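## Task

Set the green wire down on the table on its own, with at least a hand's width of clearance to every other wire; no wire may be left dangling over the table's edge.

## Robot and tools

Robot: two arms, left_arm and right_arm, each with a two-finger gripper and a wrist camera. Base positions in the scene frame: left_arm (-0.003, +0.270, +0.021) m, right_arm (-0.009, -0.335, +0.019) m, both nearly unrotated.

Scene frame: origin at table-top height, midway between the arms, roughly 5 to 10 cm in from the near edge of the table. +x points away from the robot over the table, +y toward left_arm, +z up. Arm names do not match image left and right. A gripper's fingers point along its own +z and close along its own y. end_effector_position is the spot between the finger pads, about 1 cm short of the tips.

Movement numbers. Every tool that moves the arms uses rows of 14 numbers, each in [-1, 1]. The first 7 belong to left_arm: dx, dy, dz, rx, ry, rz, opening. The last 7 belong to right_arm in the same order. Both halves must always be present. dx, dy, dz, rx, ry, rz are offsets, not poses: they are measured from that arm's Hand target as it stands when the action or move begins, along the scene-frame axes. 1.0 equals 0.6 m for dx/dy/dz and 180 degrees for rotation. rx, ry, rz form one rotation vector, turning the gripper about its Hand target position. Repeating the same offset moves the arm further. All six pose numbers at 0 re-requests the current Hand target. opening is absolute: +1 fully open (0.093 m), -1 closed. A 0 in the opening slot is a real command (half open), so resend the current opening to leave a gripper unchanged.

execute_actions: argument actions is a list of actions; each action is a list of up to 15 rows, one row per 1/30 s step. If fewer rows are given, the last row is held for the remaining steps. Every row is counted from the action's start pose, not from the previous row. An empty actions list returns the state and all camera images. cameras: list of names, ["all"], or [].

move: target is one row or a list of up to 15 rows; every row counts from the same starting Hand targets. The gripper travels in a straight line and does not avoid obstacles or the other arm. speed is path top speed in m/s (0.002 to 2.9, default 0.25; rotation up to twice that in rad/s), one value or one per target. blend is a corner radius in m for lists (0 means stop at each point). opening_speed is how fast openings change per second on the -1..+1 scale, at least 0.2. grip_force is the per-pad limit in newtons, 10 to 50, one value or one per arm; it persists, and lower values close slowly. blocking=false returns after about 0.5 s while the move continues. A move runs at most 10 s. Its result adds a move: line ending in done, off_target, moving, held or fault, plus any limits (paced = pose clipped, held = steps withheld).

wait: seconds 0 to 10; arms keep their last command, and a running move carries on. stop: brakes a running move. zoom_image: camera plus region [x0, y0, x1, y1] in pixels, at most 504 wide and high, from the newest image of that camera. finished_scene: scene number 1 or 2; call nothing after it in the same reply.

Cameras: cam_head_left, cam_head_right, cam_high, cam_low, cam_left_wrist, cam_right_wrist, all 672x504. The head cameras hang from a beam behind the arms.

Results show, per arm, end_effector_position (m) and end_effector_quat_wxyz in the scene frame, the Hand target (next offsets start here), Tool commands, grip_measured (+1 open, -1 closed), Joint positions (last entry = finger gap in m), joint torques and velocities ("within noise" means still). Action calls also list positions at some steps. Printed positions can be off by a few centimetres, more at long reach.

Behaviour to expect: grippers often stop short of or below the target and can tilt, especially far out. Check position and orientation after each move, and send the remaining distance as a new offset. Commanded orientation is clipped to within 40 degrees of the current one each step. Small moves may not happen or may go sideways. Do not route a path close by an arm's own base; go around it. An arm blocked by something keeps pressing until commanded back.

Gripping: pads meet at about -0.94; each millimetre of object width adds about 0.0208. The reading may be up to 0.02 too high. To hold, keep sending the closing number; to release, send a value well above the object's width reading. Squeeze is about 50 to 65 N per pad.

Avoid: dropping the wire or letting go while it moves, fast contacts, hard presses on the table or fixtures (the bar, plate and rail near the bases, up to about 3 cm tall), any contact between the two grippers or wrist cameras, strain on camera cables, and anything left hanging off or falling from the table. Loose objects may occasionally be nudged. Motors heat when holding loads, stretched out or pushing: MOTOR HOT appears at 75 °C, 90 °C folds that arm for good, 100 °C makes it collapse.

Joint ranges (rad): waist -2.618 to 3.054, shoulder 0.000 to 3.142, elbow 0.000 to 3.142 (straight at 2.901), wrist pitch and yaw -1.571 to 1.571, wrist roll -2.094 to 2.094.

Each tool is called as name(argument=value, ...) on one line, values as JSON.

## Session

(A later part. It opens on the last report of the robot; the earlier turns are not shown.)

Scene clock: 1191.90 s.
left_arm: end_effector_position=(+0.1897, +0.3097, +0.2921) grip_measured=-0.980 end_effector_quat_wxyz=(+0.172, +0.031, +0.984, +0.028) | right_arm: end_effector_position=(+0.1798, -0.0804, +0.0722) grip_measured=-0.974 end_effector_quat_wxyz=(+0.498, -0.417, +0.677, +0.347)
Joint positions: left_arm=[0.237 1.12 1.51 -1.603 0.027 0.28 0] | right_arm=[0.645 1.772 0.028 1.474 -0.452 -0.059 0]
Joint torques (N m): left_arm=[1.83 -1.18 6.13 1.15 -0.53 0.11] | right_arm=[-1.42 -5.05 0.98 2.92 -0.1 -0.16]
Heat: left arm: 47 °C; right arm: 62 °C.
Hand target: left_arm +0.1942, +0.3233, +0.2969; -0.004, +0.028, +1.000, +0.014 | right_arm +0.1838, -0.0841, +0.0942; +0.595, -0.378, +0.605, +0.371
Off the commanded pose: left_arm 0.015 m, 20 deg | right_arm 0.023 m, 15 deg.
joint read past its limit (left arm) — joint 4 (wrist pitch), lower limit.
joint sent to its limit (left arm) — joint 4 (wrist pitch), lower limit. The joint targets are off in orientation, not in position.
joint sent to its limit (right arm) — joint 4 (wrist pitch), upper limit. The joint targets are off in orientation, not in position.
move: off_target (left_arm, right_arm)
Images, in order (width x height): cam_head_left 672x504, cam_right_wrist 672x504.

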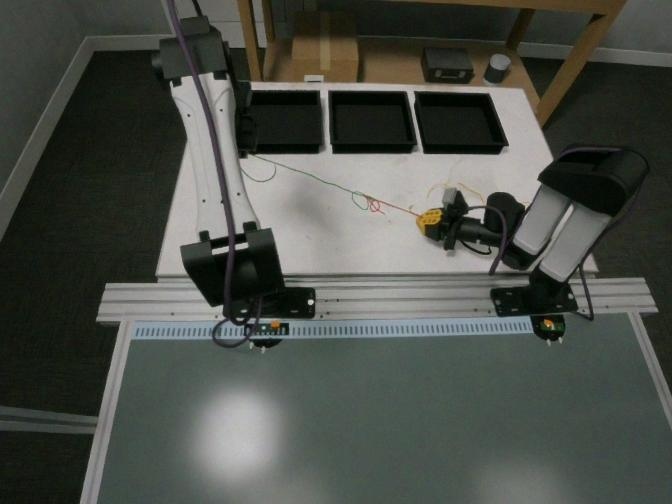

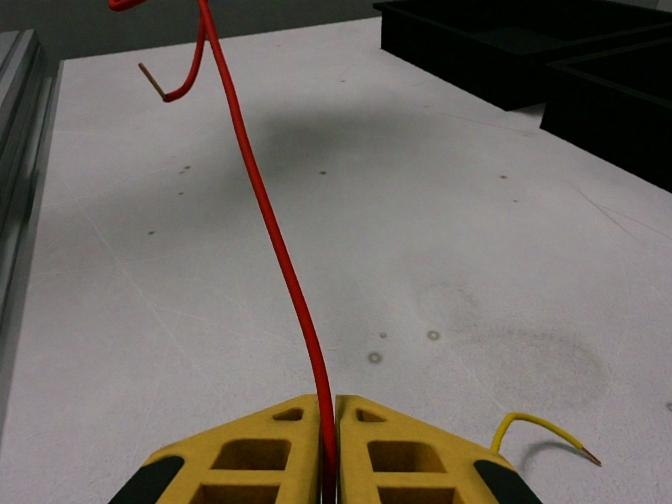

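move(target=[[0,0.06,0.0,0,0,0,-1,-0.03,-0.1,0.03,0,0,0,-1]], speed=0.05, cameras=["cam_head_left"])

zoom_image(camera="cam_head_left", region=[250, 130, 470, 280])

Scene clock: 1202.83 s.
left_arm: end_effector_position=(+0.1924, +0.3307, +0.2840) grip_measured=-0.980 end_effector_quat_wxyz=(+0.156, +0.036, +0.987, +0.014) | right_arm: end_effector_position=(+0.1646, -0.1363, +0.1283) grip_measured=-0.974 end_effector_quat_wxyz=(+0.516, -0.479, +0.595, +0.388)
Joint positions: left_arm=[0.394 1.168 1.51 -1.603 0.097 0.437 0] | right_arm=[0.203 1.079 0.008 0.781 -1.051 -0.285 0]
Joint torques (N m): left_arm=[2.35 -1.48 8.7 1.05 -1.13 0.08] | right_arm=[-1.44 -1.59 5.23 1.04 0.12 -0.17]
Heat: left arm: 47 °C; right arm: 59 °C.
Hand target: left_arm +0.1943, +0.3593, +0.2969; -0.004, +0.028, +1.000, +0.014 | right_arm +0.1658, -0.1441, +0.1123; +0.595, -0.378, +0.605, +0.371
Off the commanded pose: left_arm 0.031 m, 18 deg | right_arm 0.018 m, 15 deg.
joint read past its limit (left arm) — joint 4 (wrist pitch), lower limit.
joint sent to its limit (left arm) — joint 4 (wrist pitch), lower limit. The joint targets are off in orientation, not in position.
joint sent to its limit (right arm) — joint 3 (elbow), lower limit, where the elbow is as bent as it goes. The joint targets are off in orientation, not in position.
move: off_target (left_arm, right_arm)
Images, in order (width x height): cam_head_left 672x504.

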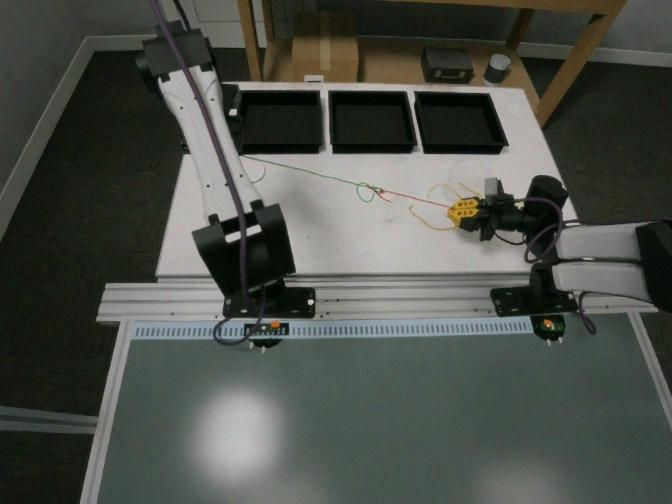

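Scaled by 2.291 from the camera's 672x504 image, which has a finer 960x720 frame.

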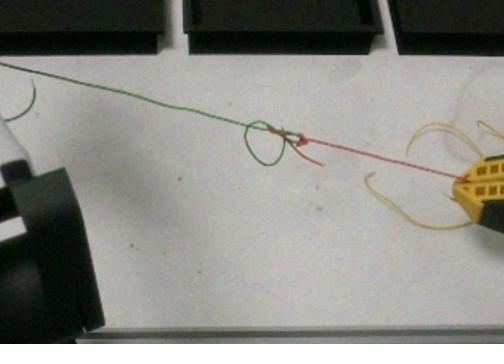

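zoom_image(camera="cam_head_left", region=[345, 175, 405, 220])

Scaled by 8.400 from the camera's 672x504 image, which has a finer 960x720 frame.

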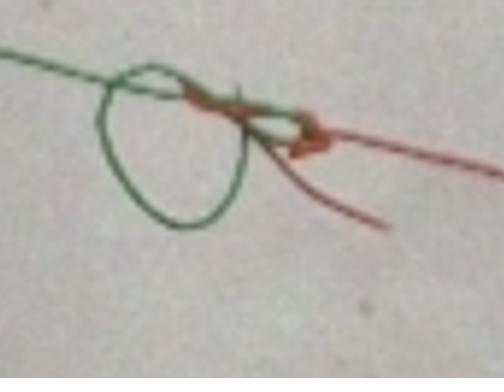

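move(target=[[0,0,0.0,0,0,0,-1,0.03,-0.0,0.03,-0.4,0.178,0,-1],[0,0,0.0,0,0,0,-1,0.08,-0.17,0.03,-0.4,0.178,0,-1]], speed=[0.3,0.05], blend=0.01, cameras=["cam_head_left"])

zoom_image(camera="cam_head_left", region=[280, 130, 500, 280])

Scene clock: 1225.97 s.
left_arm: end_effector_position=(+0.1981, +0.3180, +0.2895) grip_measured=-0.980 end_effector_quat_wxyz=(+0.178, +0.047, +0.983, -0.022) | right_arm: end_effector_position=(+0.2297, -0.1969, +0.1477) grip_measured=-0.974 end_effector_quat_wxyz=(+0.159, -0.565, +0.804, +0.094)
Joint positions: left_arm=[0.397 1.168 1.522 -1.603 0.183 0.447 0] | right_arm=[0.291 1.313 1.037 -1.017 -0.285 -0.842 0]
Joint torques (N m): left_arm=[2.1 -1.99 8.03 1.1 -1.91 -0.25] | right_arm=[-4.42 -5.07 5.27 -0.2 1.16 -0.12]
Heat: left arm: 50 °C; right arm: 50 °C.
Hand target: left_arm +0.1942, +0.3593, +0.2968; -0.004, +0.028, +1.000, +0.014 | right_arm +0.2137, -0.2461, +0.1302; +0.084, -0.541, +0.836, +0.033
Off the commanded pose: left_arm 0.042 m, 21 deg | right_arm 0.055 m, 12 deg.
joint read past its limit (left arm) — joint 4 (wrist pitch), lower limit.
joint sent to its limit (left arm) — joint 4 (wrist pitch), lower limit. The joint targets are off in position and orientation.
move: off_target (left_arm, right_arm)
Images, in order (width x height): cam_head_left 672x504.

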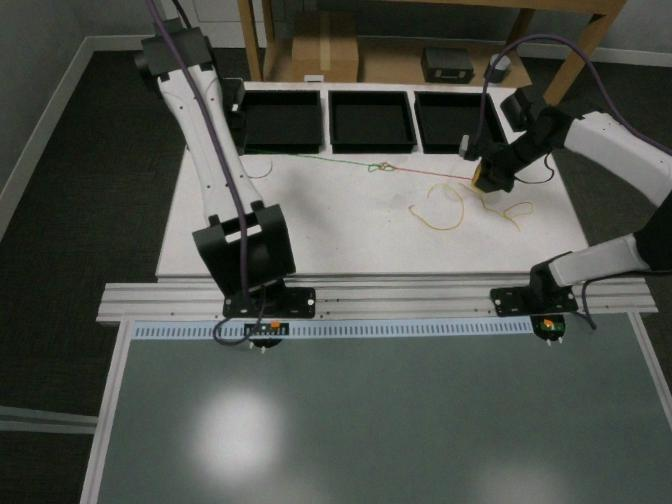

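Scaled by 2.291 from the camera's 672x504 image, which has a finer 960x720 frame.

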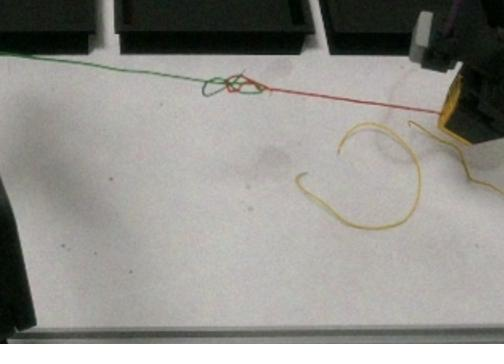

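move(target=[[0,0.02,0.0,0,0,0,-1,0.0,-0.05,0,0,0,0,-1]], speed=0.04, cameras=["cam_head_left"])

zoom_image(camera="cam_head_left", region=[345, 140, 425, 190])

Scene clock: 1235.63 s.
left_arm: end_effector_position=(+0.2017, +0.3085, +0.2926) grip_measured=-0.980 end_effector_quat_wxyz=(+0.195, +0.046, +0.978, -0.058) | right_arm: end_effector_position=(+0.2300, -0.2132, +0.1571) grip_measured=-0.974 end_effector_quat_wxyz=(+0.181, -0.573, +0.791, +0.116)
Joint positions: left_arm=[0.416 1.168 1.522 -1.603 0.269 0.451 0] | right_arm=[0.176 1.285 1.037 -1.055 -0.376 -0.977 0]
Joint torques (N m): left_arm=[4.94 -1.32 8.87 1.04 -2.51 0.06] | right_arm=[-5.85 -4.37 4.38 -0.17 1.74 -0.11]
Heat: left arm: 52 °C; right arm: 50 °C.
Hand target: left_arm +0.1942, +0.3713, +0.2968; -0.004, +0.028, +1.000, +0.014 | right_arm +0.2138, -0.2762, +0.1302; +0.084, -0.541, +0.836, +0.033
Off the commanded pose: left_arm 0.063 m, 25 deg | right_arm 0.070 m, 16 deg.
joint read past its limit (left arm) — joint 4 (wrist pitch), lower limit.
joint sent to its limit (left arm) — joint 4 (wrist pitch), lower limit. The joint targets are off in position and orientation.
move: off_target (left_arm, right_arm)
Images, in order (width x height): cam_head_left 672x504.

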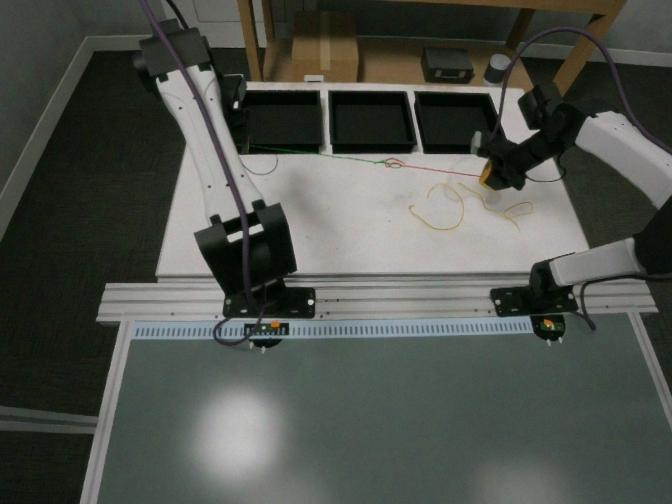

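Scaled by 6.300 from the camera's 672x504 image, which has a finer 960x720 frame.

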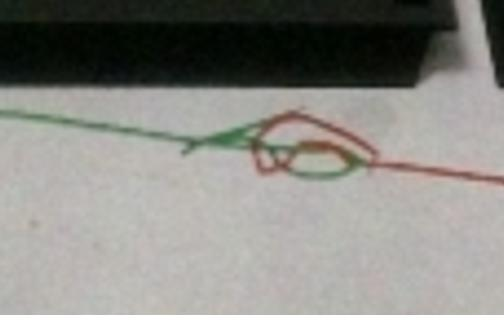

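move(target=[[0,0.0,0.0,0,0,0,-1,0.0,-0.05,-0.01,0,0,0,-1]], speed=0.03, cameras=["cam_head_left"])

zoom_image(camera="cam_head_left", region=[345, 140, 425, 190])

Scene clock: 1242.33 s.
left_arm: end_effector_position=(+0.2051, +0.2984, +0.2961) grip_measured=-0.980 end_effector_quat_wxyz=(+0.209, +0.049, +0.973, -0.090) | right_arm: end_effector_position=(+0.2258, -0.2331, +0.1560) grip_measured=-0.974 end_effector_quat_wxyz=(+0.192, -0.575, +0.783, +0.141)
Joint positions: left_arm=[0.421 1.168 1.522 -1.603 0.341 0.452 0] | right_arm=[0.047 1.276 1.013 -1.097 -0.463 -1.119 0]
Joint torques (N m): left_arm=[4.48 -1.89 9.32 1.06 -3.04 -0.04] | right_arm=[-6.97 -3.75 4.55 -0.04 2.24 -0.11]
Heat: left arm: 53 °C; right arm: 50 °C.
Hand target: left_arm +0.1943, +0.3713, +0.2968; -0.004, +0.028, +1.000, +0.014 | right_arm +0.2138, -0.3061, +0.1242; +0.084, -0.541, +0.836, +0.033
Off the commanded pose: left_arm 0.074 m, 28 deg | right_arm 0.081 m, 19 deg.
joint read past its limit (left arm) — joint 4 (wrist pitch), lower limit.
joint sent to its limit (left arm) — joint 4 (wrist pitch), lower limit. The joint targets are off in position and orientation.
move: off_target (left_arm, right_arm)
Images, in order (width x height): cam_head_left 672x504.

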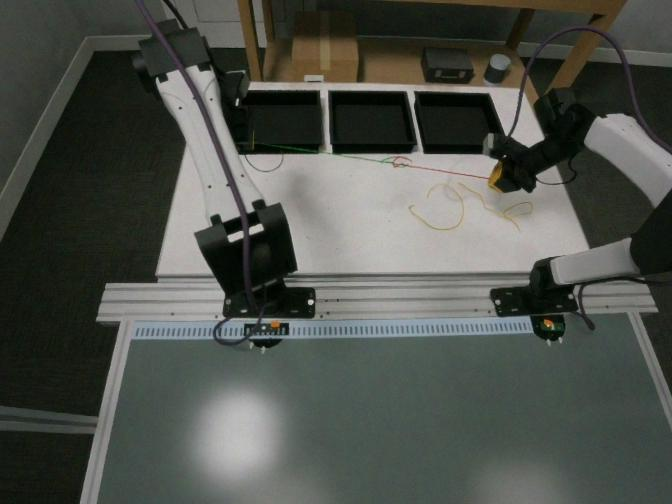

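Scaled by 6.300 from the camera's 672x504 image, which has a finer 960x720 frame.

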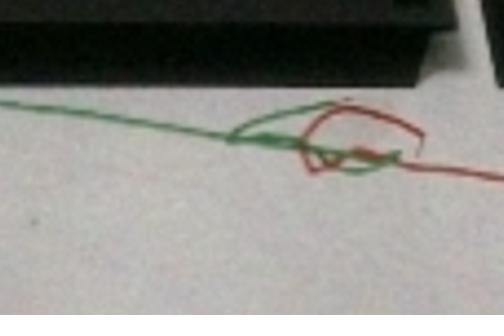

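move(target=[[0,-0.12,0.0,0,0,0,-1,0.0,0.14,0,0,0,0,-1]], speed=0.08, cameras=["cam_head_left"])

zoom_image(camera="cam_head_left", region=[325, 130, 445, 220])

Scene clock: 1251.87 s.
left_arm: end_effector_position=(+0.1950, +0.2923, +0.2966) grip_measured=-0.980 end_effector_quat_wxyz=(+0.183, +0.038, +0.982, +0.019) | right_arm: end_effector_position=(+0.2141, -0.2156, +0.1306) grip_measured=-0.974 end_effector_quat_wxyz=(+0.098, -0.547, +0.830, +0.048)
Joint positions: left_arm=[0.134 1.119 1.522 -1.595 0.014 0.192 0] | right_arm=[0.329 1.315 1.006 -1.074 -0.153 -0.771 0]
Joint torques (N m): left_arm=[0.58 -3.07 3.89 1.09 -0.49 -0.1] | right_arm=[0.28 -3.07 6.8 0.66 0.16 0.06]
Heat: left arm: 54 °C; right arm: 49 °C.
Hand target: left_arm +0.1942, +0.2993, +0.2968; -0.004, +0.028, +1.000, +0.014 | right_arm +0.2138, -0.2221, +0.1242; +0.084, -0.541, +0.836, +0.033
Off the commanded pose: left_arm 0.007 m, 22 deg | right_arm 0.009 m, 3 deg.
joint read past its limit (left arm) — joint 4 (wrist pitch), lower limit.
joint sent to its limit (left arm) — joint 4 (wrist pitch), lower limit. The joint targets are off in orientation, not in position.
move: off_target (left_arm, right_arm)
Images, in order (width x height): cam_head_left 672x504.

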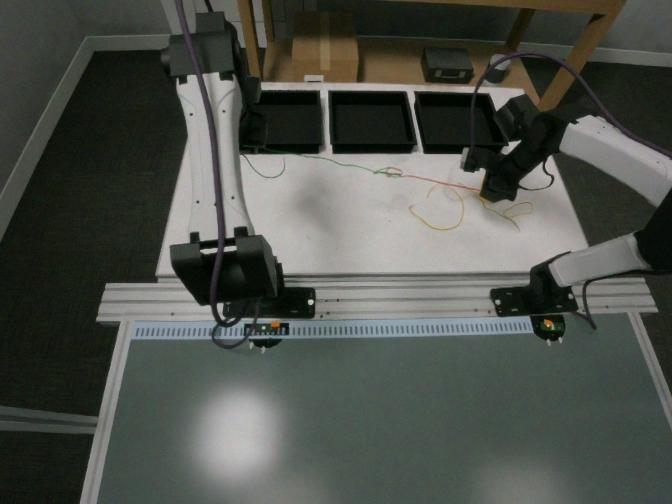

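Scaled by 4.200 from the camera's 672x504 image, which has a finer 960x720 frame.

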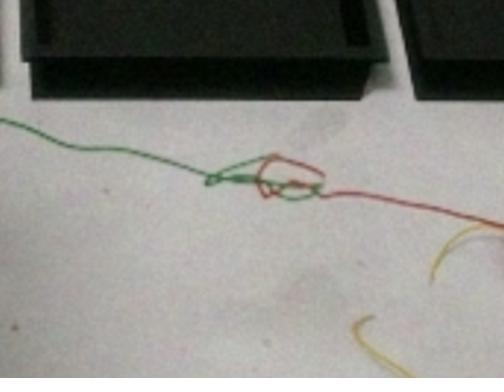

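move(target=[[0,0.02,-0.22,0,0,0,-1,0.0,-0.02,0,0,0,0,-1],[0,0.14,-0.22,0,0,0,-1,0.0,-0.17,0,0,0,0,-1]], speed=0.06, cameras=["cam_head_left"])

zoom_image(camera="cam_head_left", region=[325, 130, 445, 220])

Scene clock: 1262.87 s.
left_arm: end_effector_position=(+0.1778, +0.2878, +0.1821) grip_measured=-0.980 end_effector_quat_wxyz=(-0.017, +0.025, +0.982, -0.188) | right_arm: end_effector_position=(+0.2091, -0.2585, +0.1405) grip_measured=-0.974 end_effector_quat_wxyz=(+0.150, -0.560, +0.800, +0.156)
Joint positions: left_arm=[0.416 1.352 1.194 -1.597 0.327 0.482 0] | right_arm=[-0.053 1.297 0.983 -1.181 -0.455 -1.207 0]
Joint torques (N m): left_arm=[5.23 -2.78 10.04 1.33 -3.25 -0.02] | right_arm=[-6.95 -4.81 7.08 0.41 2.14 -0.09]
Heat: left arm: 52 °C; right arm: 48 °C.
Hand target: left_arm +0.1942, +0.3833, +0.1648; -0.004, +0.028, +1.000, +0.014 | right_arm +0.2138, -0.3241, +0.1242; +0.084, -0.541, +0.836, +0.033
Off the commanded pose: left_arm 0.098 m, 23 deg | right_arm 0.068 m, 17 deg.
joint read past its limit (left arm) — joint 4 (wrist pitch), lower limit.
move: off_target (left_arm, right_arm)
Images, in order (width x height): cam_head_left 672x504.

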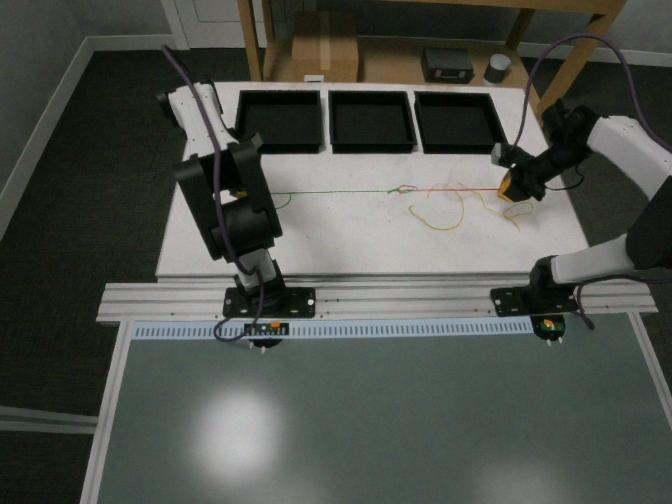

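Scaled by 4.200 from the camera's 672x504 image, which has a finer 960x720 frame.

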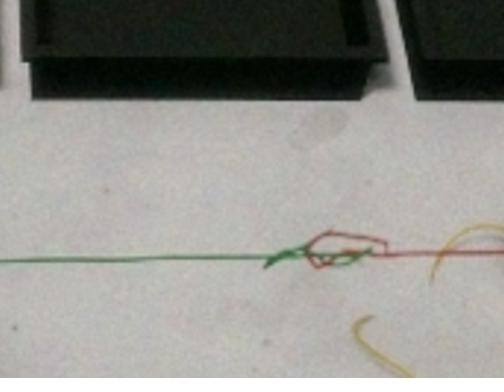

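move(target=[[0,-0.19,-0.05,0,0,0,-1,0.0,0.16,0,0,0,0,-1],[0,-0.19,-0.19,0,0,0,-1,0.0,0.16,-0.13,0,0,0,-1],[0,-0.19,-0.19,0,0,0,-1,0.0,0.16,-0.13,0,0,0,-0.5],[0,-0.19,-0.19,0,0,0,-1,0.0,0.16,0.05,0,0,0,-0.5],[0,-0.19,-0.19,0,0,0,-1,0.0,0.33,0.07,0,0,0,0]], speed=0.12, opening_speed=0.5, cameras=["cam_head_left","cam_right_wrist"])

zoom_image(camera="cam_head_left", region=[325, 130, 525, 280])

Scene clock: 1281.83 s.
left_arm: end_effector_position=(+0.1965, +0.2681, +0.0554) grip_measured=-0.980 end_effector_quat_wxyz=(+0.002, +0.032, +0.999, +0.009) | right_arm: end_effector_position=(+0.2091, -0.1290, +0.1603) grip_measured=-0.001 end_effector_quat_wxyz=(+0.078, -0.545, +0.834, +0.038)
Joint positions: left_arm=[-0.015 1.346 0.73 -0.943 -0.024 0.032 0] | right_arm=[0.66 1.496 1.289 -1.18 -0.069 -0.44 0.045]
Joint torques (N m): left_arm=[0.31 -3.28 4.18 0.38 -0.17 -0.14] | right_arm=[0.55 -4.62 10.59 0.57 0.02 0.08]
Heat: left arm: 51 °C; right arm: 48 °C.
Hand target: left_arm +0.1941, +0.2693, +0.0508; -0.004, +0.028, +1.000, +0.014 | right_arm +0.2137, -0.1261, +0.1661; +0.084, -0.541, +0.836, +0.033
Off the commanded pose: left_arm 0.005 m, 1 deg | right_arm 0.008 m, 1 deg.
move: done
Images, in order (width x height): cam_head_left 672x504, cam_right_wrist 672x504.

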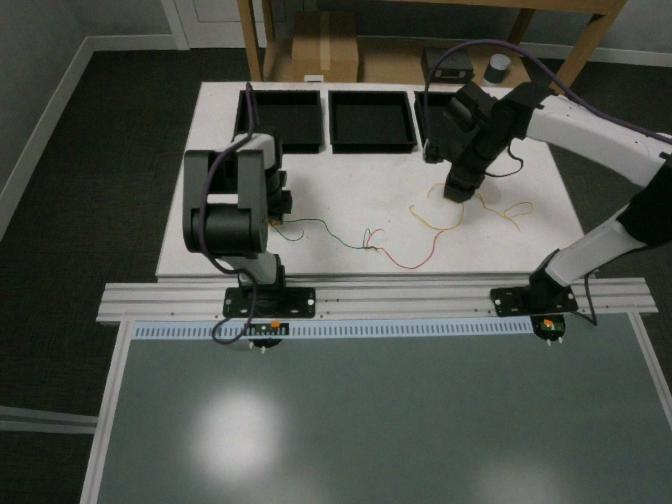

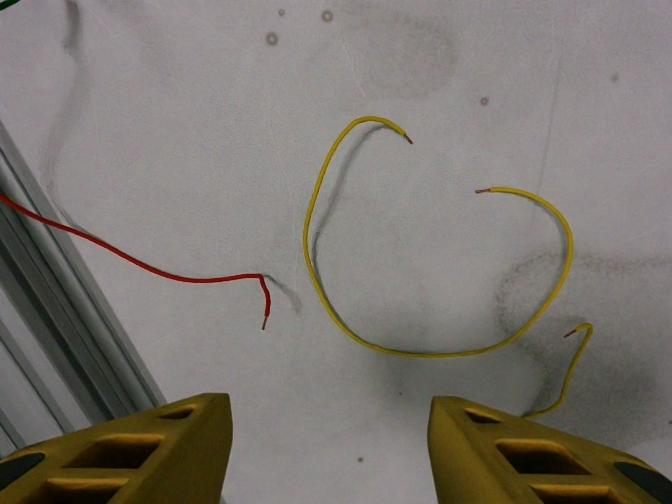

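Scaled by 2.520 from the camera's 672x504 image, which has a finer 960x720 frame.

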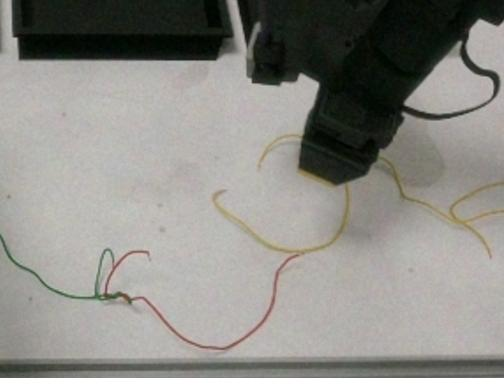

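move(target=[[0,0,0,0,0,0,-1,-0.11,0.2,-0.05,0,0,0,0]], speed=0.2, cameras=["cam_right_wrist"])

zoom_image(camera="cam_head_left", region=[345, 225, 405, 265])

Scene clock: 1289.17 s.
left_arm: end_effector_position=(+0.1965, +0.2681, +0.0554) grip_measured=-0.980 end_effector_quat_wxyz=(+0.002, +0.032, +0.999, +0.009) | right_arm: end_effector_position=(+0.1414, -0.0147, +0.1305) grip_measured=-0.001 end_effector_quat_wxyz=(+0.068, -0.548, +0.833, +0.030)
Joint positions: left_arm=[-0.015 1.346 0.73 -0.943 -0.024 0.032 0] | right_arm=[1.087 1.713 1.41 -1.095 0.015 -0.027 0.045]
Joint torques (N m): left_arm=[0.25 -3.07 4.33 0.42 -0.22 -0.11] | right_arm=[0.23 -6.49 10.54 0.72 0.07 0.06]
Heat: left arm: 50 °C; right arm: 48 °C.
Hand target: left_arm +0.1941, +0.2693, +0.0508; -0.004, +0.028, +1.000, +0.014 | right_arm +0.1478, -0.0061, +0.1362; +0.084, -0.541, +0.836, +0.033
Off the commanded pose: left_arm 0.005 m, 1 deg | right_arm 0.012 m, 2 deg.
move: off_target (right_arm)
Images, in order (width x height): cam_right_wrist 672x504.

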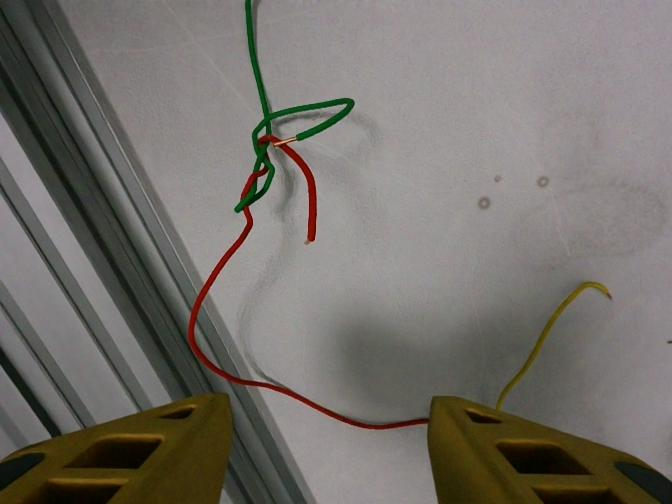

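This scene's latest camera images include none from cam_head_left. They are from: cam_right_wrist. cam_head_left's image comes with the result of a call that names it in "cameras".

zoom_image(camera="cam_right_wrist", region=[200, 80, 380, 260])

Scaled by 2.800 from the camera's 672x504 image, which has a finer 960x720 frame.

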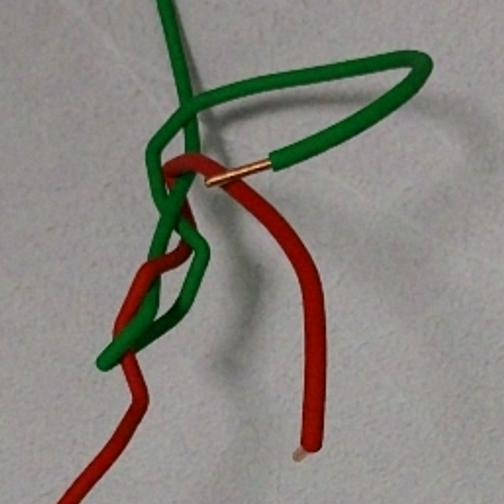

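move(target=[[0,0,0,0,0,0,-1,-0.012,0.007,-0.13,0,0,0,-0.4]], speed=0.1, cameras=["cam_right_wrist"])

Scene clock: 1313.63 s.
left_arm: end_effector_position=(+0.1965, +0.2681, +0.0554) grip_measured=-0.980 end_effector_quat_wxyz=(+0.002, +0.032, +0.999, +0.009) | right_arm: end_effector_position=(+0.1410, -0.0012, +0.0642) grip_measured=-0.399 end_effector_quat_wxyz=(+0.084, -0.544, +0.834, +0.039)
Joint positions: left_arm=[-0.015 1.346 0.73 -0.943 -0.024 0.032 0] | right_arm=[1.108 1.783 1.219 -0.8 0.021 -0.001 0.026]
Joint torques (N m): left_arm=[0.2 -3.12 4.44 0.41 -0.17 -0.16] | right_arm=[0.77 -6.95 6.46 0.85 0.08 0.09]
Heat: left arm: 48 °C; right arm: 48 °C.
Hand target: left_arm +0.1941, +0.2693, +0.0508; -0.004, +0.028, +1.000, +0.014 | right_arm +0.1406, -0.0020, +0.0582; +0.084, -0.541, +0.836, +0.033
Off the commanded pose: left_arm 0.005 m, 1 deg | right_arm 0.006 m, 1 deg.
move: done
Images, in order (width x height): cam_right_wrist 672x504.

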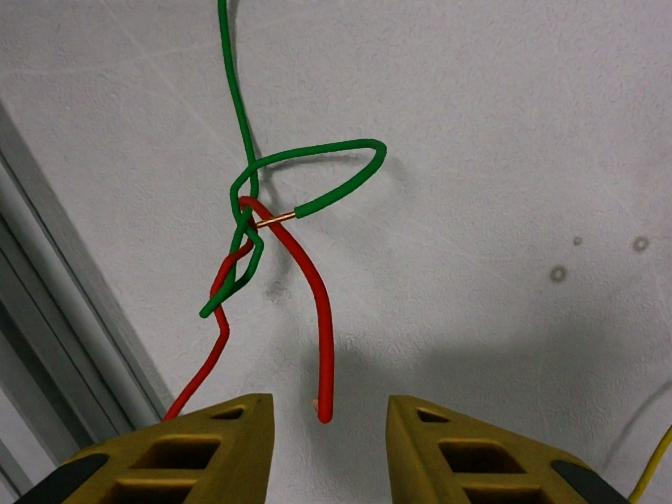

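move(target=[[0,0,0,0,0,0,-1,0.015,0.022,-0.057,0,0,0,-0.4]], speed=0.06, cameras=["cam_right_wrist"])

Scene clock: 1319.13 s.
left_arm: end_effector_position=(+0.1965, +0.2681, +0.0554) grip_measured=-0.980 end_effector_quat_wxyz=(+0.002, +0.032, +0.999, +0.009) | right_arm: end_effector_position=(+0.1482, +0.0148, +0.0319) grip_measured=-0.399 end_effector_quat_wxyz=(+0.086, -0.544, +0.834, +0.040)
Joint positions: left_arm=[-0.015 1.346 0.73 -0.942 -0.024 0.032 0] | right_arm=[1.108 1.889 1.219 -0.689 0.021 -0.001 0.026]
Joint torques (N m): left_arm=[0.4 -3.11 4.26 0.38 -0.19 -0.12] | right_arm=[-0.06 -7.51 5.82 0.86 0.09 0.01]
Heat: left arm: 47 °C; right arm: 49 °C.
Hand target: left_arm +0.1942, +0.2693, +0.0508; -0.004, +0.028, +1.000, +0.014 | right_arm +0.1496, +0.0113, +0.0240; +0.084, -0.541, +0.836, +0.033
Off the commanded pose: left_arm 0.005 m, 1 deg | right_arm 0.009 m, 1 deg.
move: done
Images, in order (width x height): cam_right_wrist 672x504.

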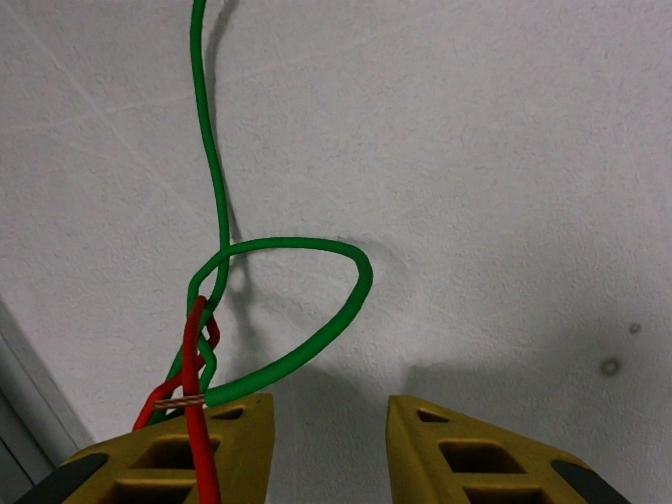

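move(target=[[0,0,0,0,0,0,-1,-0.015,-0.022,0.06,0,0,0,-0.2]], speed=0.08, cameras=["cam_right_wrist"])

Scene clock: 1323.47 s.
left_arm: end_effector_position=(+0.1965, +0.2681, +0.0554) grip_measured=-0.980 end_effector_quat_wxyz=(+0.002, +0.032, +0.999, +0.009) | right_arm: end_effector_position=(+0.1427, +0.0024, +0.0530) grip_measured=-0.201 end_effector_quat_wxyz=(+0.080, -0.545, +0.834, +0.037)
Joint positions: left_arm=[-0.015 1.346 0.73 -0.942 -0.024 0.032 0] | right_arm=[1.108 1.819 1.219 -0.772 0.021 -0.001 0.036]
Joint torques (N m): left_arm=[0.38 -3.11 4.27 0.37 -0.17 -0.15] | right_arm=[0.75 -10.29 6.72 0.53 0.09 0.08]
Heat: left arm: 47 °C; right arm: 50 °C.
Hand target: left_arm +0.1942, +0.2693, +0.0508; -0.004, +0.028, +1.000, +0.014 | right_arm +0.1406, -0.0019, +0.0599; +0.084, -0.541, +0.836, +0.033
Off the commanded pose: left_arm 0.005 m, 1 deg | right_arm 0.008 m, 1 deg.
move: done
Images, in order (width x height): cam_right_wrist 672x504.

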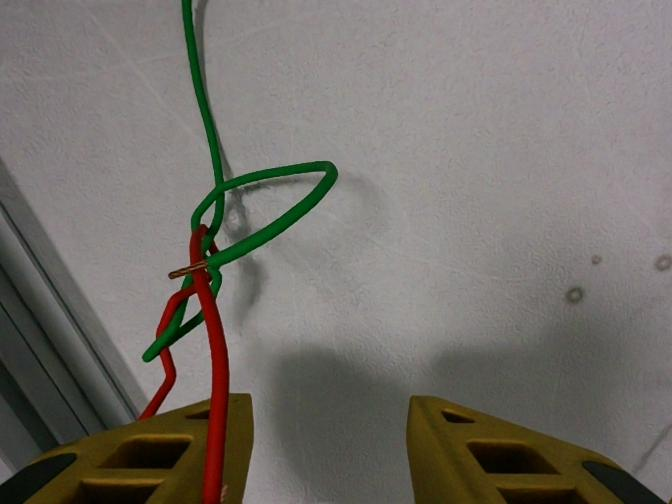

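move(target=[[0,0,0,0,0,0,-1,0,0,0.07,0,0,0,-0.2],[0,0,0,0,0,0,-1,-0.04,0.021,0.07,0,0,0,-0.2]], speed=0.1, cameras=["cam_right_wrist"])

Scene clock: 1330.87 s.
left_arm: end_effector_position=(+0.1965, +0.2681, +0.0554) grip_measured=-0.980 end_effector_quat_wxyz=(+0.002, +0.032, +0.999, +0.009) | right_arm: end_effector_position=(+0.1130, +0.0067, +0.0895) grip_measured=-0.201 end_effector_quat_wxyz=(+0.071, -0.548, +0.833, +0.030)
Joint positions: left_arm=[-0.015 1.346 0.73 -0.942 -0.024 0.032 0] | right_arm=[1.194 1.771 1.314 -0.941 0.036 0.078 0.036]
Joint torques (N m): left_arm=[0.42 -3.03 4.37 0.32 -0.21 -0.12] | right_arm=[0.23 -8.92 10.48 0.45 0.09 0.11]
Heat: left arm: 47 °C; right arm: 51 °C.
Hand target: left_arm +0.1942, +0.2693, +0.0508; -0.004, +0.028, +1.000, +0.014 | right_arm +0.1166, +0.0107, +0.1020; +0.084, -0.541, +0.836, +0.033
Off the commanded pose: left_arm 0.005 m, 1 deg | right_arm 0.014 m, 2 deg.
move: off_target (right_arm)
Images, in order (width x height): cam_right_wrist 672x504.

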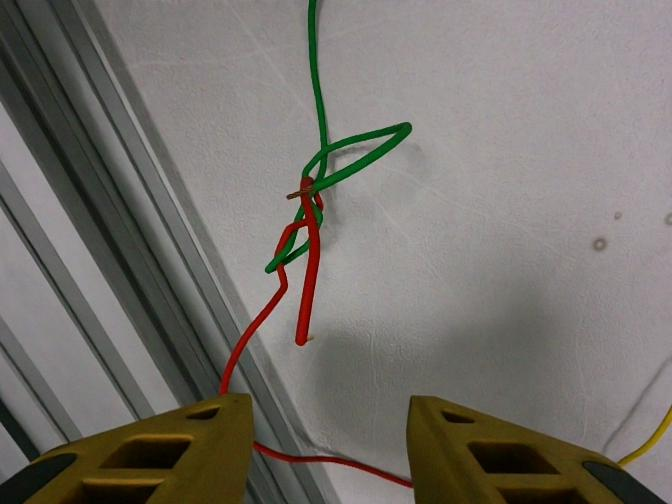

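move(target=[[0,0,0,0,0,0,-1,-0.005,0.008,-0.055,0,0,0,-0.2],[0,0,0,0,0,0,-1,0.003,0.034,-0.065,0,0,0,-0.2]], speed=0.08, cameras=["cam_right_wrist"])

Scene clock: 1336.80 s.
left_arm: end_effector_position=(+0.1965, +0.2681, +0.0554) grip_measured=-0.980 end_effector_quat_wxyz=(+0.002, +0.032, +0.999, +0.009) | right_arm: end_effector_position=(+0.1150, +0.0194, +0.0581) grip_measured=-0.201 end_effector_quat_wxyz=(+0.068, -0.545, +0.835, +0.027)
Joint positions: left_arm=[-0.015 1.346 0.73 -0.942 -0.024 0.032 0] | right_arm=[1.202 1.859 1.299 -0.846 0.04 0.092 0.036]
Joint torques (N m): left_arm=[0.4 -3 4 0.41 -0.14 -0.09] | right_arm=[0.83 -7.57 10.11 0.75 0.07 0.09]
Heat: left arm: 46 °C; right arm: 52 °C.
Hand target: left_arm +0.1942, +0.2693, +0.0508; -0.004, +0.028, +1.000, +0.014 | right_arm +0.1185, +0.0310, +0.0629; +0.084, -0.541, +0.836, +0.033
Off the commanded pose: left_arm 0.005 m, 1 deg | right_arm 0.013 m, 2 deg.
move: off_target (right_arm)
Images, in order (width x height): cam_right_wrist 672x504.

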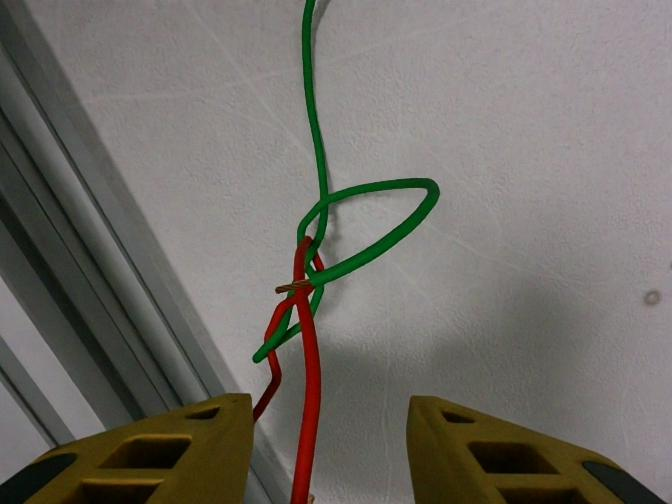

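Free end is inside the jaws. Slightly lower and forward, and close.

move(target=[[0,0,0,0,0,0,-1,-0.004,0.012,-0.008,0,0,0,-0.2],[0,0,0,0,0,0,-1,-0.004,0.012,-0.008,0,0,0,-1]], speed=0.06, opening_speed=0.6, cameras=["cam_right_wrist"])

Scene clock: 1343.47 s.
left_arm: end_effector_position=(+0.1965, +0.2681, +0.0554) grip_measured=-0.980 end_effector_quat_wxyz=(+0.002, +0.032, +0.999, +0.009) | right_arm: end_effector_position=(+0.1125, +0.0265, +0.0548) grip_measured=-0.975 end_effector_quat_wxyz=(+0.069, -0.545, +0.835, +0.028)
Joint positions: left_arm=[-0.015 1.346 0.73 -0.942 -0.024 0.032 0] | right_arm=[1.215 1.882 1.317 -0.838 0.042 0.105 0]
Joint torques (N m): left_arm=[0.53 -3.29 4.03 0.36 -0.22 -0.12] | right_arm=[0.83 -7.38 10.21 0.74 0.12 0.09]
Heat: left arm: 46 °C; right arm: 52 °C.
Hand target: left_arm +0.1942, +0.2693, +0.0508; -0.004, +0.028, +1.000, +0.014 | right_arm +0.1160, +0.0384, +0.0582; +0.084, -0.541, +0.836, +0.033
Off the commanded pose: left_arm 0.005 m, 1 deg | right_arm 0.013 m, 2 deg.
move: off_target (right_arm); target 2's new opening was sent with right_arm's hand 0.013 m and 2 deg from that target
Images, in order (width x height): cam_right_wrist 672x504.

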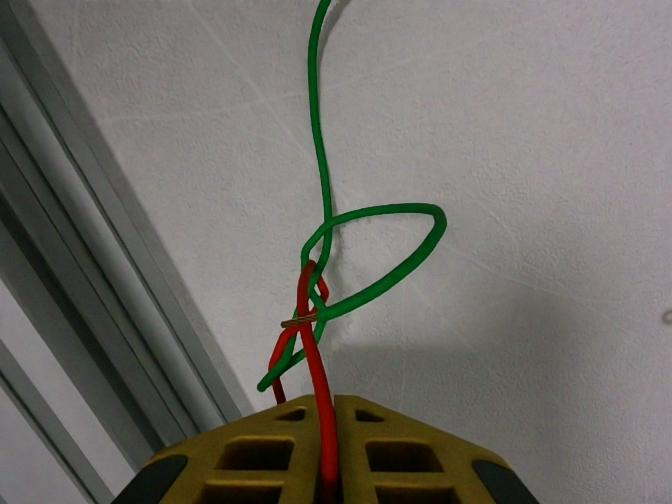

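move(target=[[0,0,0,0,0,0,-1,-0.06,0.03,0.02,0,0,0,-1],[0,0,0,0,0,0,-1,-0.06,0.1,0.02,0,0,0,-1]], speed=0.06, blend=0.01, cameras=["cam_right_wrist","cam_head_left"])

zoom_image(camera="cam_head_left", region=[310, 190, 450, 280])

Scene clock: 1360.37 s.
left_arm: end_effector_position=(+0.1966, +0.2681, +0.0554) grip_measured=-0.980 end_effector_quat_wxyz=(+0.002, +0.032, +0.999, +0.009) | right_arm: end_effector_position=(+0.0803, +0.0942, +0.0687) grip_measured=-0.975 end_effector_quat_wxyz=(+0.081, -0.544, +0.834, +0.038)
Joint positions: left_arm=[-0.015 1.346 0.73 -0.942 -0.025 0.032 0] | right_arm=[1.341 2.056 1.62 -0.944 0.066 0.23 0]
Joint torques (N m): left_arm=[0.24 -3.02 4.1 0.34 -0.15 -0.14] | right_arm=[0.87 -8.7 10.59 0.53 0.13 0.08]
Heat: left arm: 45 °C; right arm: 52 °C.
Hand target: left_arm +0.1942, +0.2693, +0.0508; -0.004, +0.028, +1.000, +0.014 | right_arm +0.0800, +0.0984, +0.0703; +0.084, -0.541, +0.836, +0.033
Off the commanded pose: left_arm 0.005 m, 1 deg | right_arm 0.005 m, 1 deg.
move: done
Images, in order (width x height): cam_head_left 672x504, cam_right_wrist 672x504.

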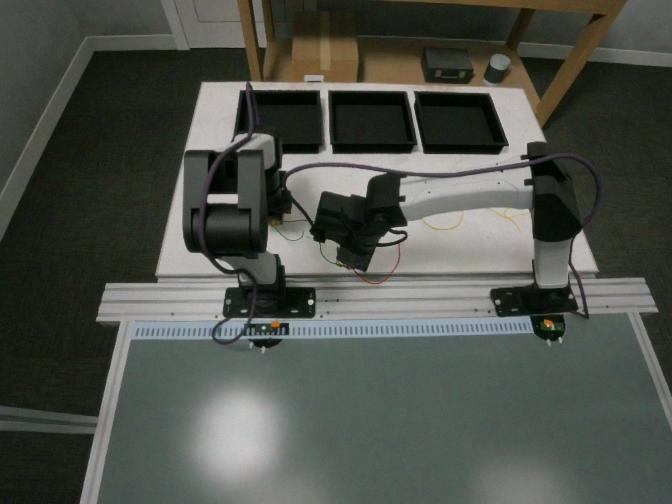

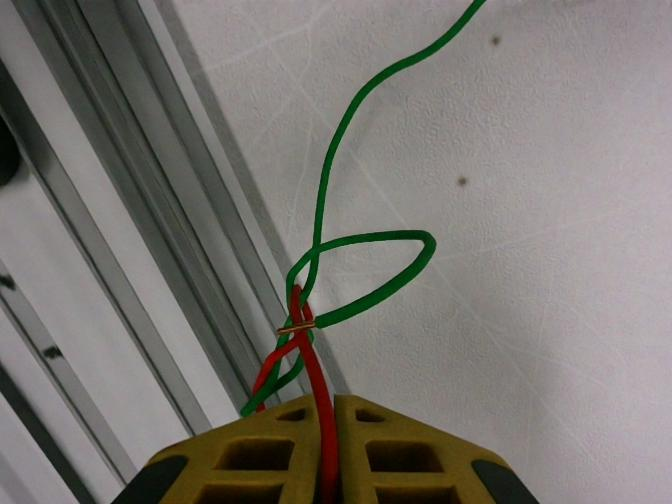

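Scaled by 3.600 from the camera's 672x504 image, which has a finer 960x720 frame.

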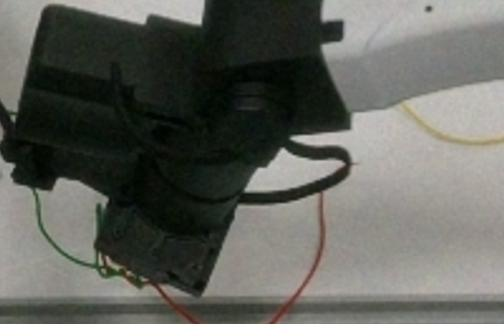

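move(target=[[0,0.0,0.08,0,0,0,-1,0.15,0.0,0.05,0,0,0,-1],[0,0.1,0.08,0,0,0,-1,0.2,-0.14,0.05,0,0,0,-1]], speed=0.07, blend=0.03, cameras=["cam_right_wrist","cam_head_left"])

zoom_image(camera="cam_head_left", region=[310, 140, 450, 280])

Scene clock: 1381.63 s.
left_arm: end_effector_position=(+0.1857, +0.3249, +0.0922) grip_measured=-0.980 end_effector_quat_wxyz=(-0.017, +0.024, +1.000, +0.008) | right_arm: end_effector_position=(+0.2003, +0.0145, +0.0901) grip_measured=-0.975 end_effector_quat_wxyz=(+0.072, -0.538, +0.839, +0.020)
Joint positions: left_arm=[0.275 1.315 0.86 -1.134 -0.028 0.305 0] | right_arm=[0.988 1.94 1.54 -1.001 0.021 -0.103 0]
Joint torques (N m): left_arm=[1.09 -3.29 8.09 0.26 -0.08 0.07] | right_arm=[-0.34 -12.37 6.2 0.73 -0.16 -0.17]
Heat: left arm: 45 °C; right arm: 53 °C.
Hand target: left_arm +0.1942, +0.3293, +0.0988; -0.004, +0.028, +1.000, +0.014 | right_arm +0.2001, +0.0143, +0.1001; +0.084, -0.541, +0.836, +0.033
Off the commanded pose: left_arm 0.012 m, 2 deg | right_arm 0.010 m, 2 deg.
move: off_target (left_arm)
Images, in order (width x height): cam_head_left 672x504, cam_right_wrist 672x504.

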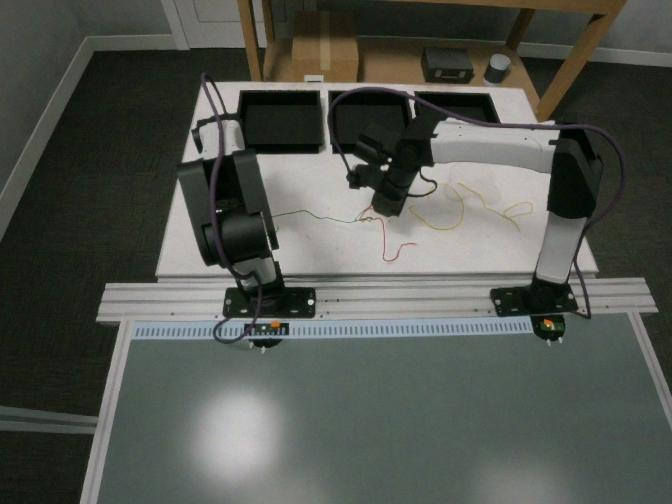

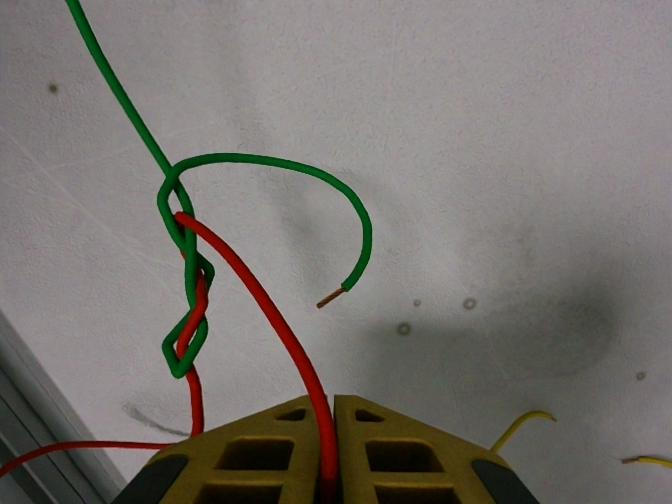

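Scaled by 3.600 from the camera's 672x504 image, which has a finer 960x720 frame.

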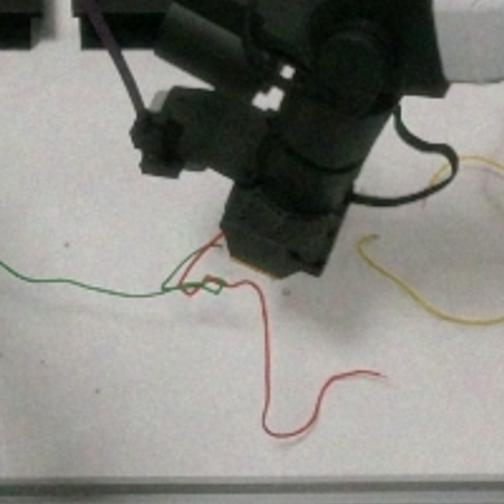

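move(target=[[0,0.04,0.0,0,0,0,-1,0.0,-0.2,0.0,0,0,0,-1]], speed=0.05, cameras=["cam_right_wrist","cam_head_left"])

zoom_image(camera="cam_head_left", region=[310, 140, 450, 280])

Scene clock: 1390.10 s.
left_arm: end_effector_position=(+0.1836, +0.3298, +0.0931) grip_measured=-0.980 end_effector_quat_wxyz=(-0.014, +0.031, +0.999, -0.033) | right_arm: end_effector_position=(+0.2035, -0.0825, +0.1008) grip_measured=-0.975 end_effector_quat_wxyz=(+0.102, -0.547, +0.829, +0.056)
Joint positions: left_arm=[0.368 1.334 0.877 -1.154 0.049 0.415 0] | right_arm=[0.783 1.578 1.123 -0.867 -0.069 -0.325 0]
Joint torques (N m): left_arm=[2.13 -3.06 8.47 0.43 -0.8 0.08] | right_arm=[-2.13 -8.68 5.53 0.29 0.18 -0.12]
Heat: left arm: 47 °C; right arm: 57 °C.
Hand target: left_arm +0.1943, +0.3534, +0.0989; -0.004, +0.028, +1.000, +0.014 | right_arm +0.2000, -0.1056, +0.1002; +0.084, -0.541, +0.836, +0.033
Off the commanded pose: left_arm 0.026 m, 6 deg | right_arm 0.024 m, 4 deg.
move: off_target (left_arm, right_arm)
Images, in order (width x height): cam_head_left 672x504, cam_right_wrist 672x504.

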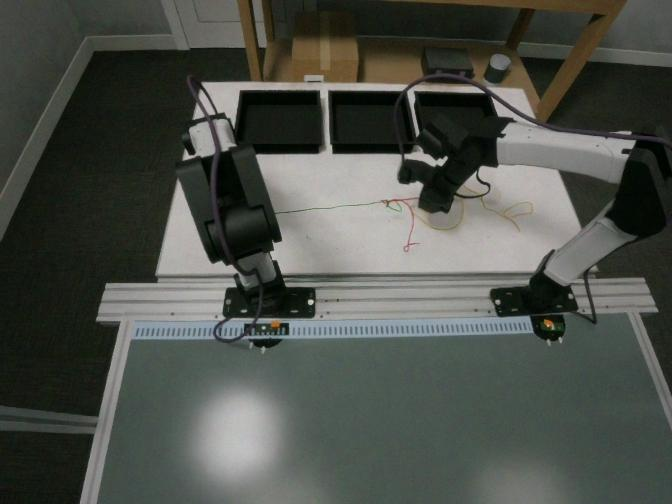

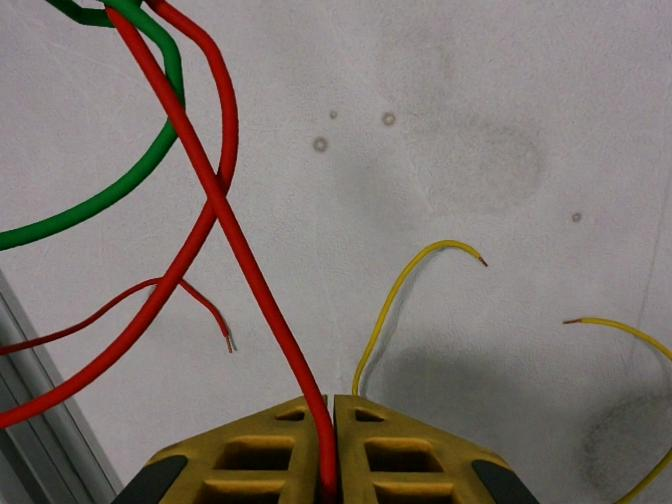

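Scaled by 3.600 from the camera's 672x504 image, which has a finer 960x720 frame.

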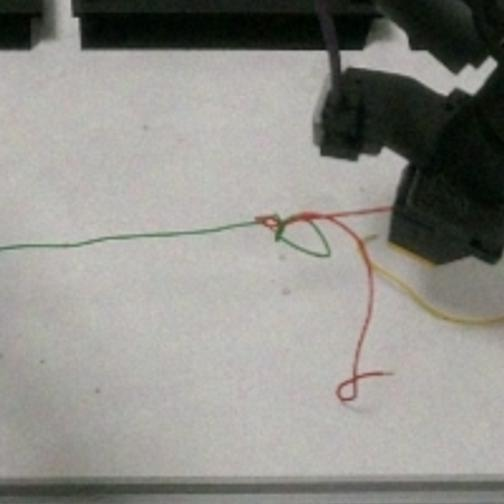

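move(target=[[0,0.04,0.0,0,0,0,-1,0.0,-0.15,0.0,0,0,0,-1]], speed=0.05, cameras=["cam_head_left"])

zoom_image(camera="cam_head_left", region=[350, 170, 450, 250])

Scene clock: 1397.10 s.
left_arm: end_effector_position=(+0.1865, +0.3701, +0.0944) grip_measured=-0.980 end_effector_quat_wxyz=(-0.013, +0.023, +1.000, +0.004) | right_arm: end_effector_position=(+0.2047, -0.1883, +0.1002) grip_measured=-0.975 end_effector_quat_wxyz=(+0.089, -0.539, +0.837, +0.040)
Joint positions: left_arm=[0.486 1.376 0.917 -1.12 -0.021 0.517 0] | right_arm=[0.477 1.355 0.921 -0.945 -0.105 -0.607 0]
Joint torques (N m): left_arm=[0.9 -3.59 7.77 0.34 -0.19 0.24] | right_arm=[-0.64 -6.01 6.35 0.5 -0.02 -0.19]
Heat: left arm: 49 °C; right arm: 56 °C.
Hand target: left_arm +0.1943, +0.3773, +0.0989; -0.004, +0.028, +1.000, +0.014 | right_arm +0.2000, -0.1957, +0.1001; +0.084, -0.541, +0.836, +0.033
Off the commanded pose: left_arm 0.012 m, 2 deg | right_arm 0.009 m, 1 deg.
move: off_target (left_arm)
Images, in order (width x height): cam_head_left 672x504.

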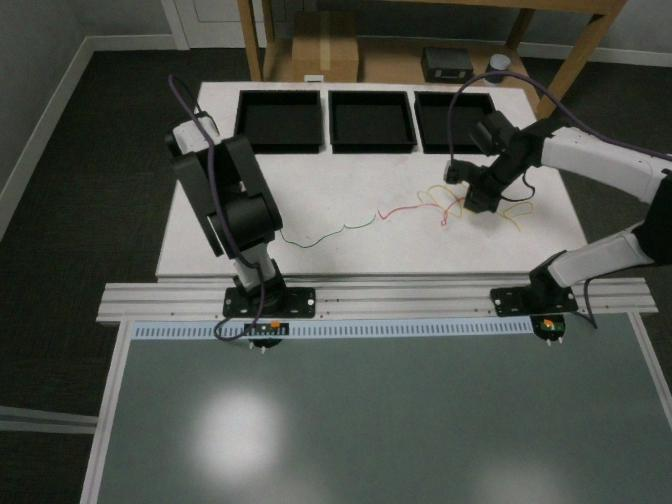

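Scaled by 5.040 from the camera's 672x504 image, which has a finer 960x720 frame.

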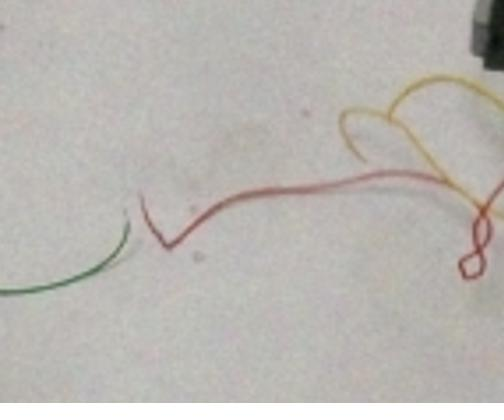

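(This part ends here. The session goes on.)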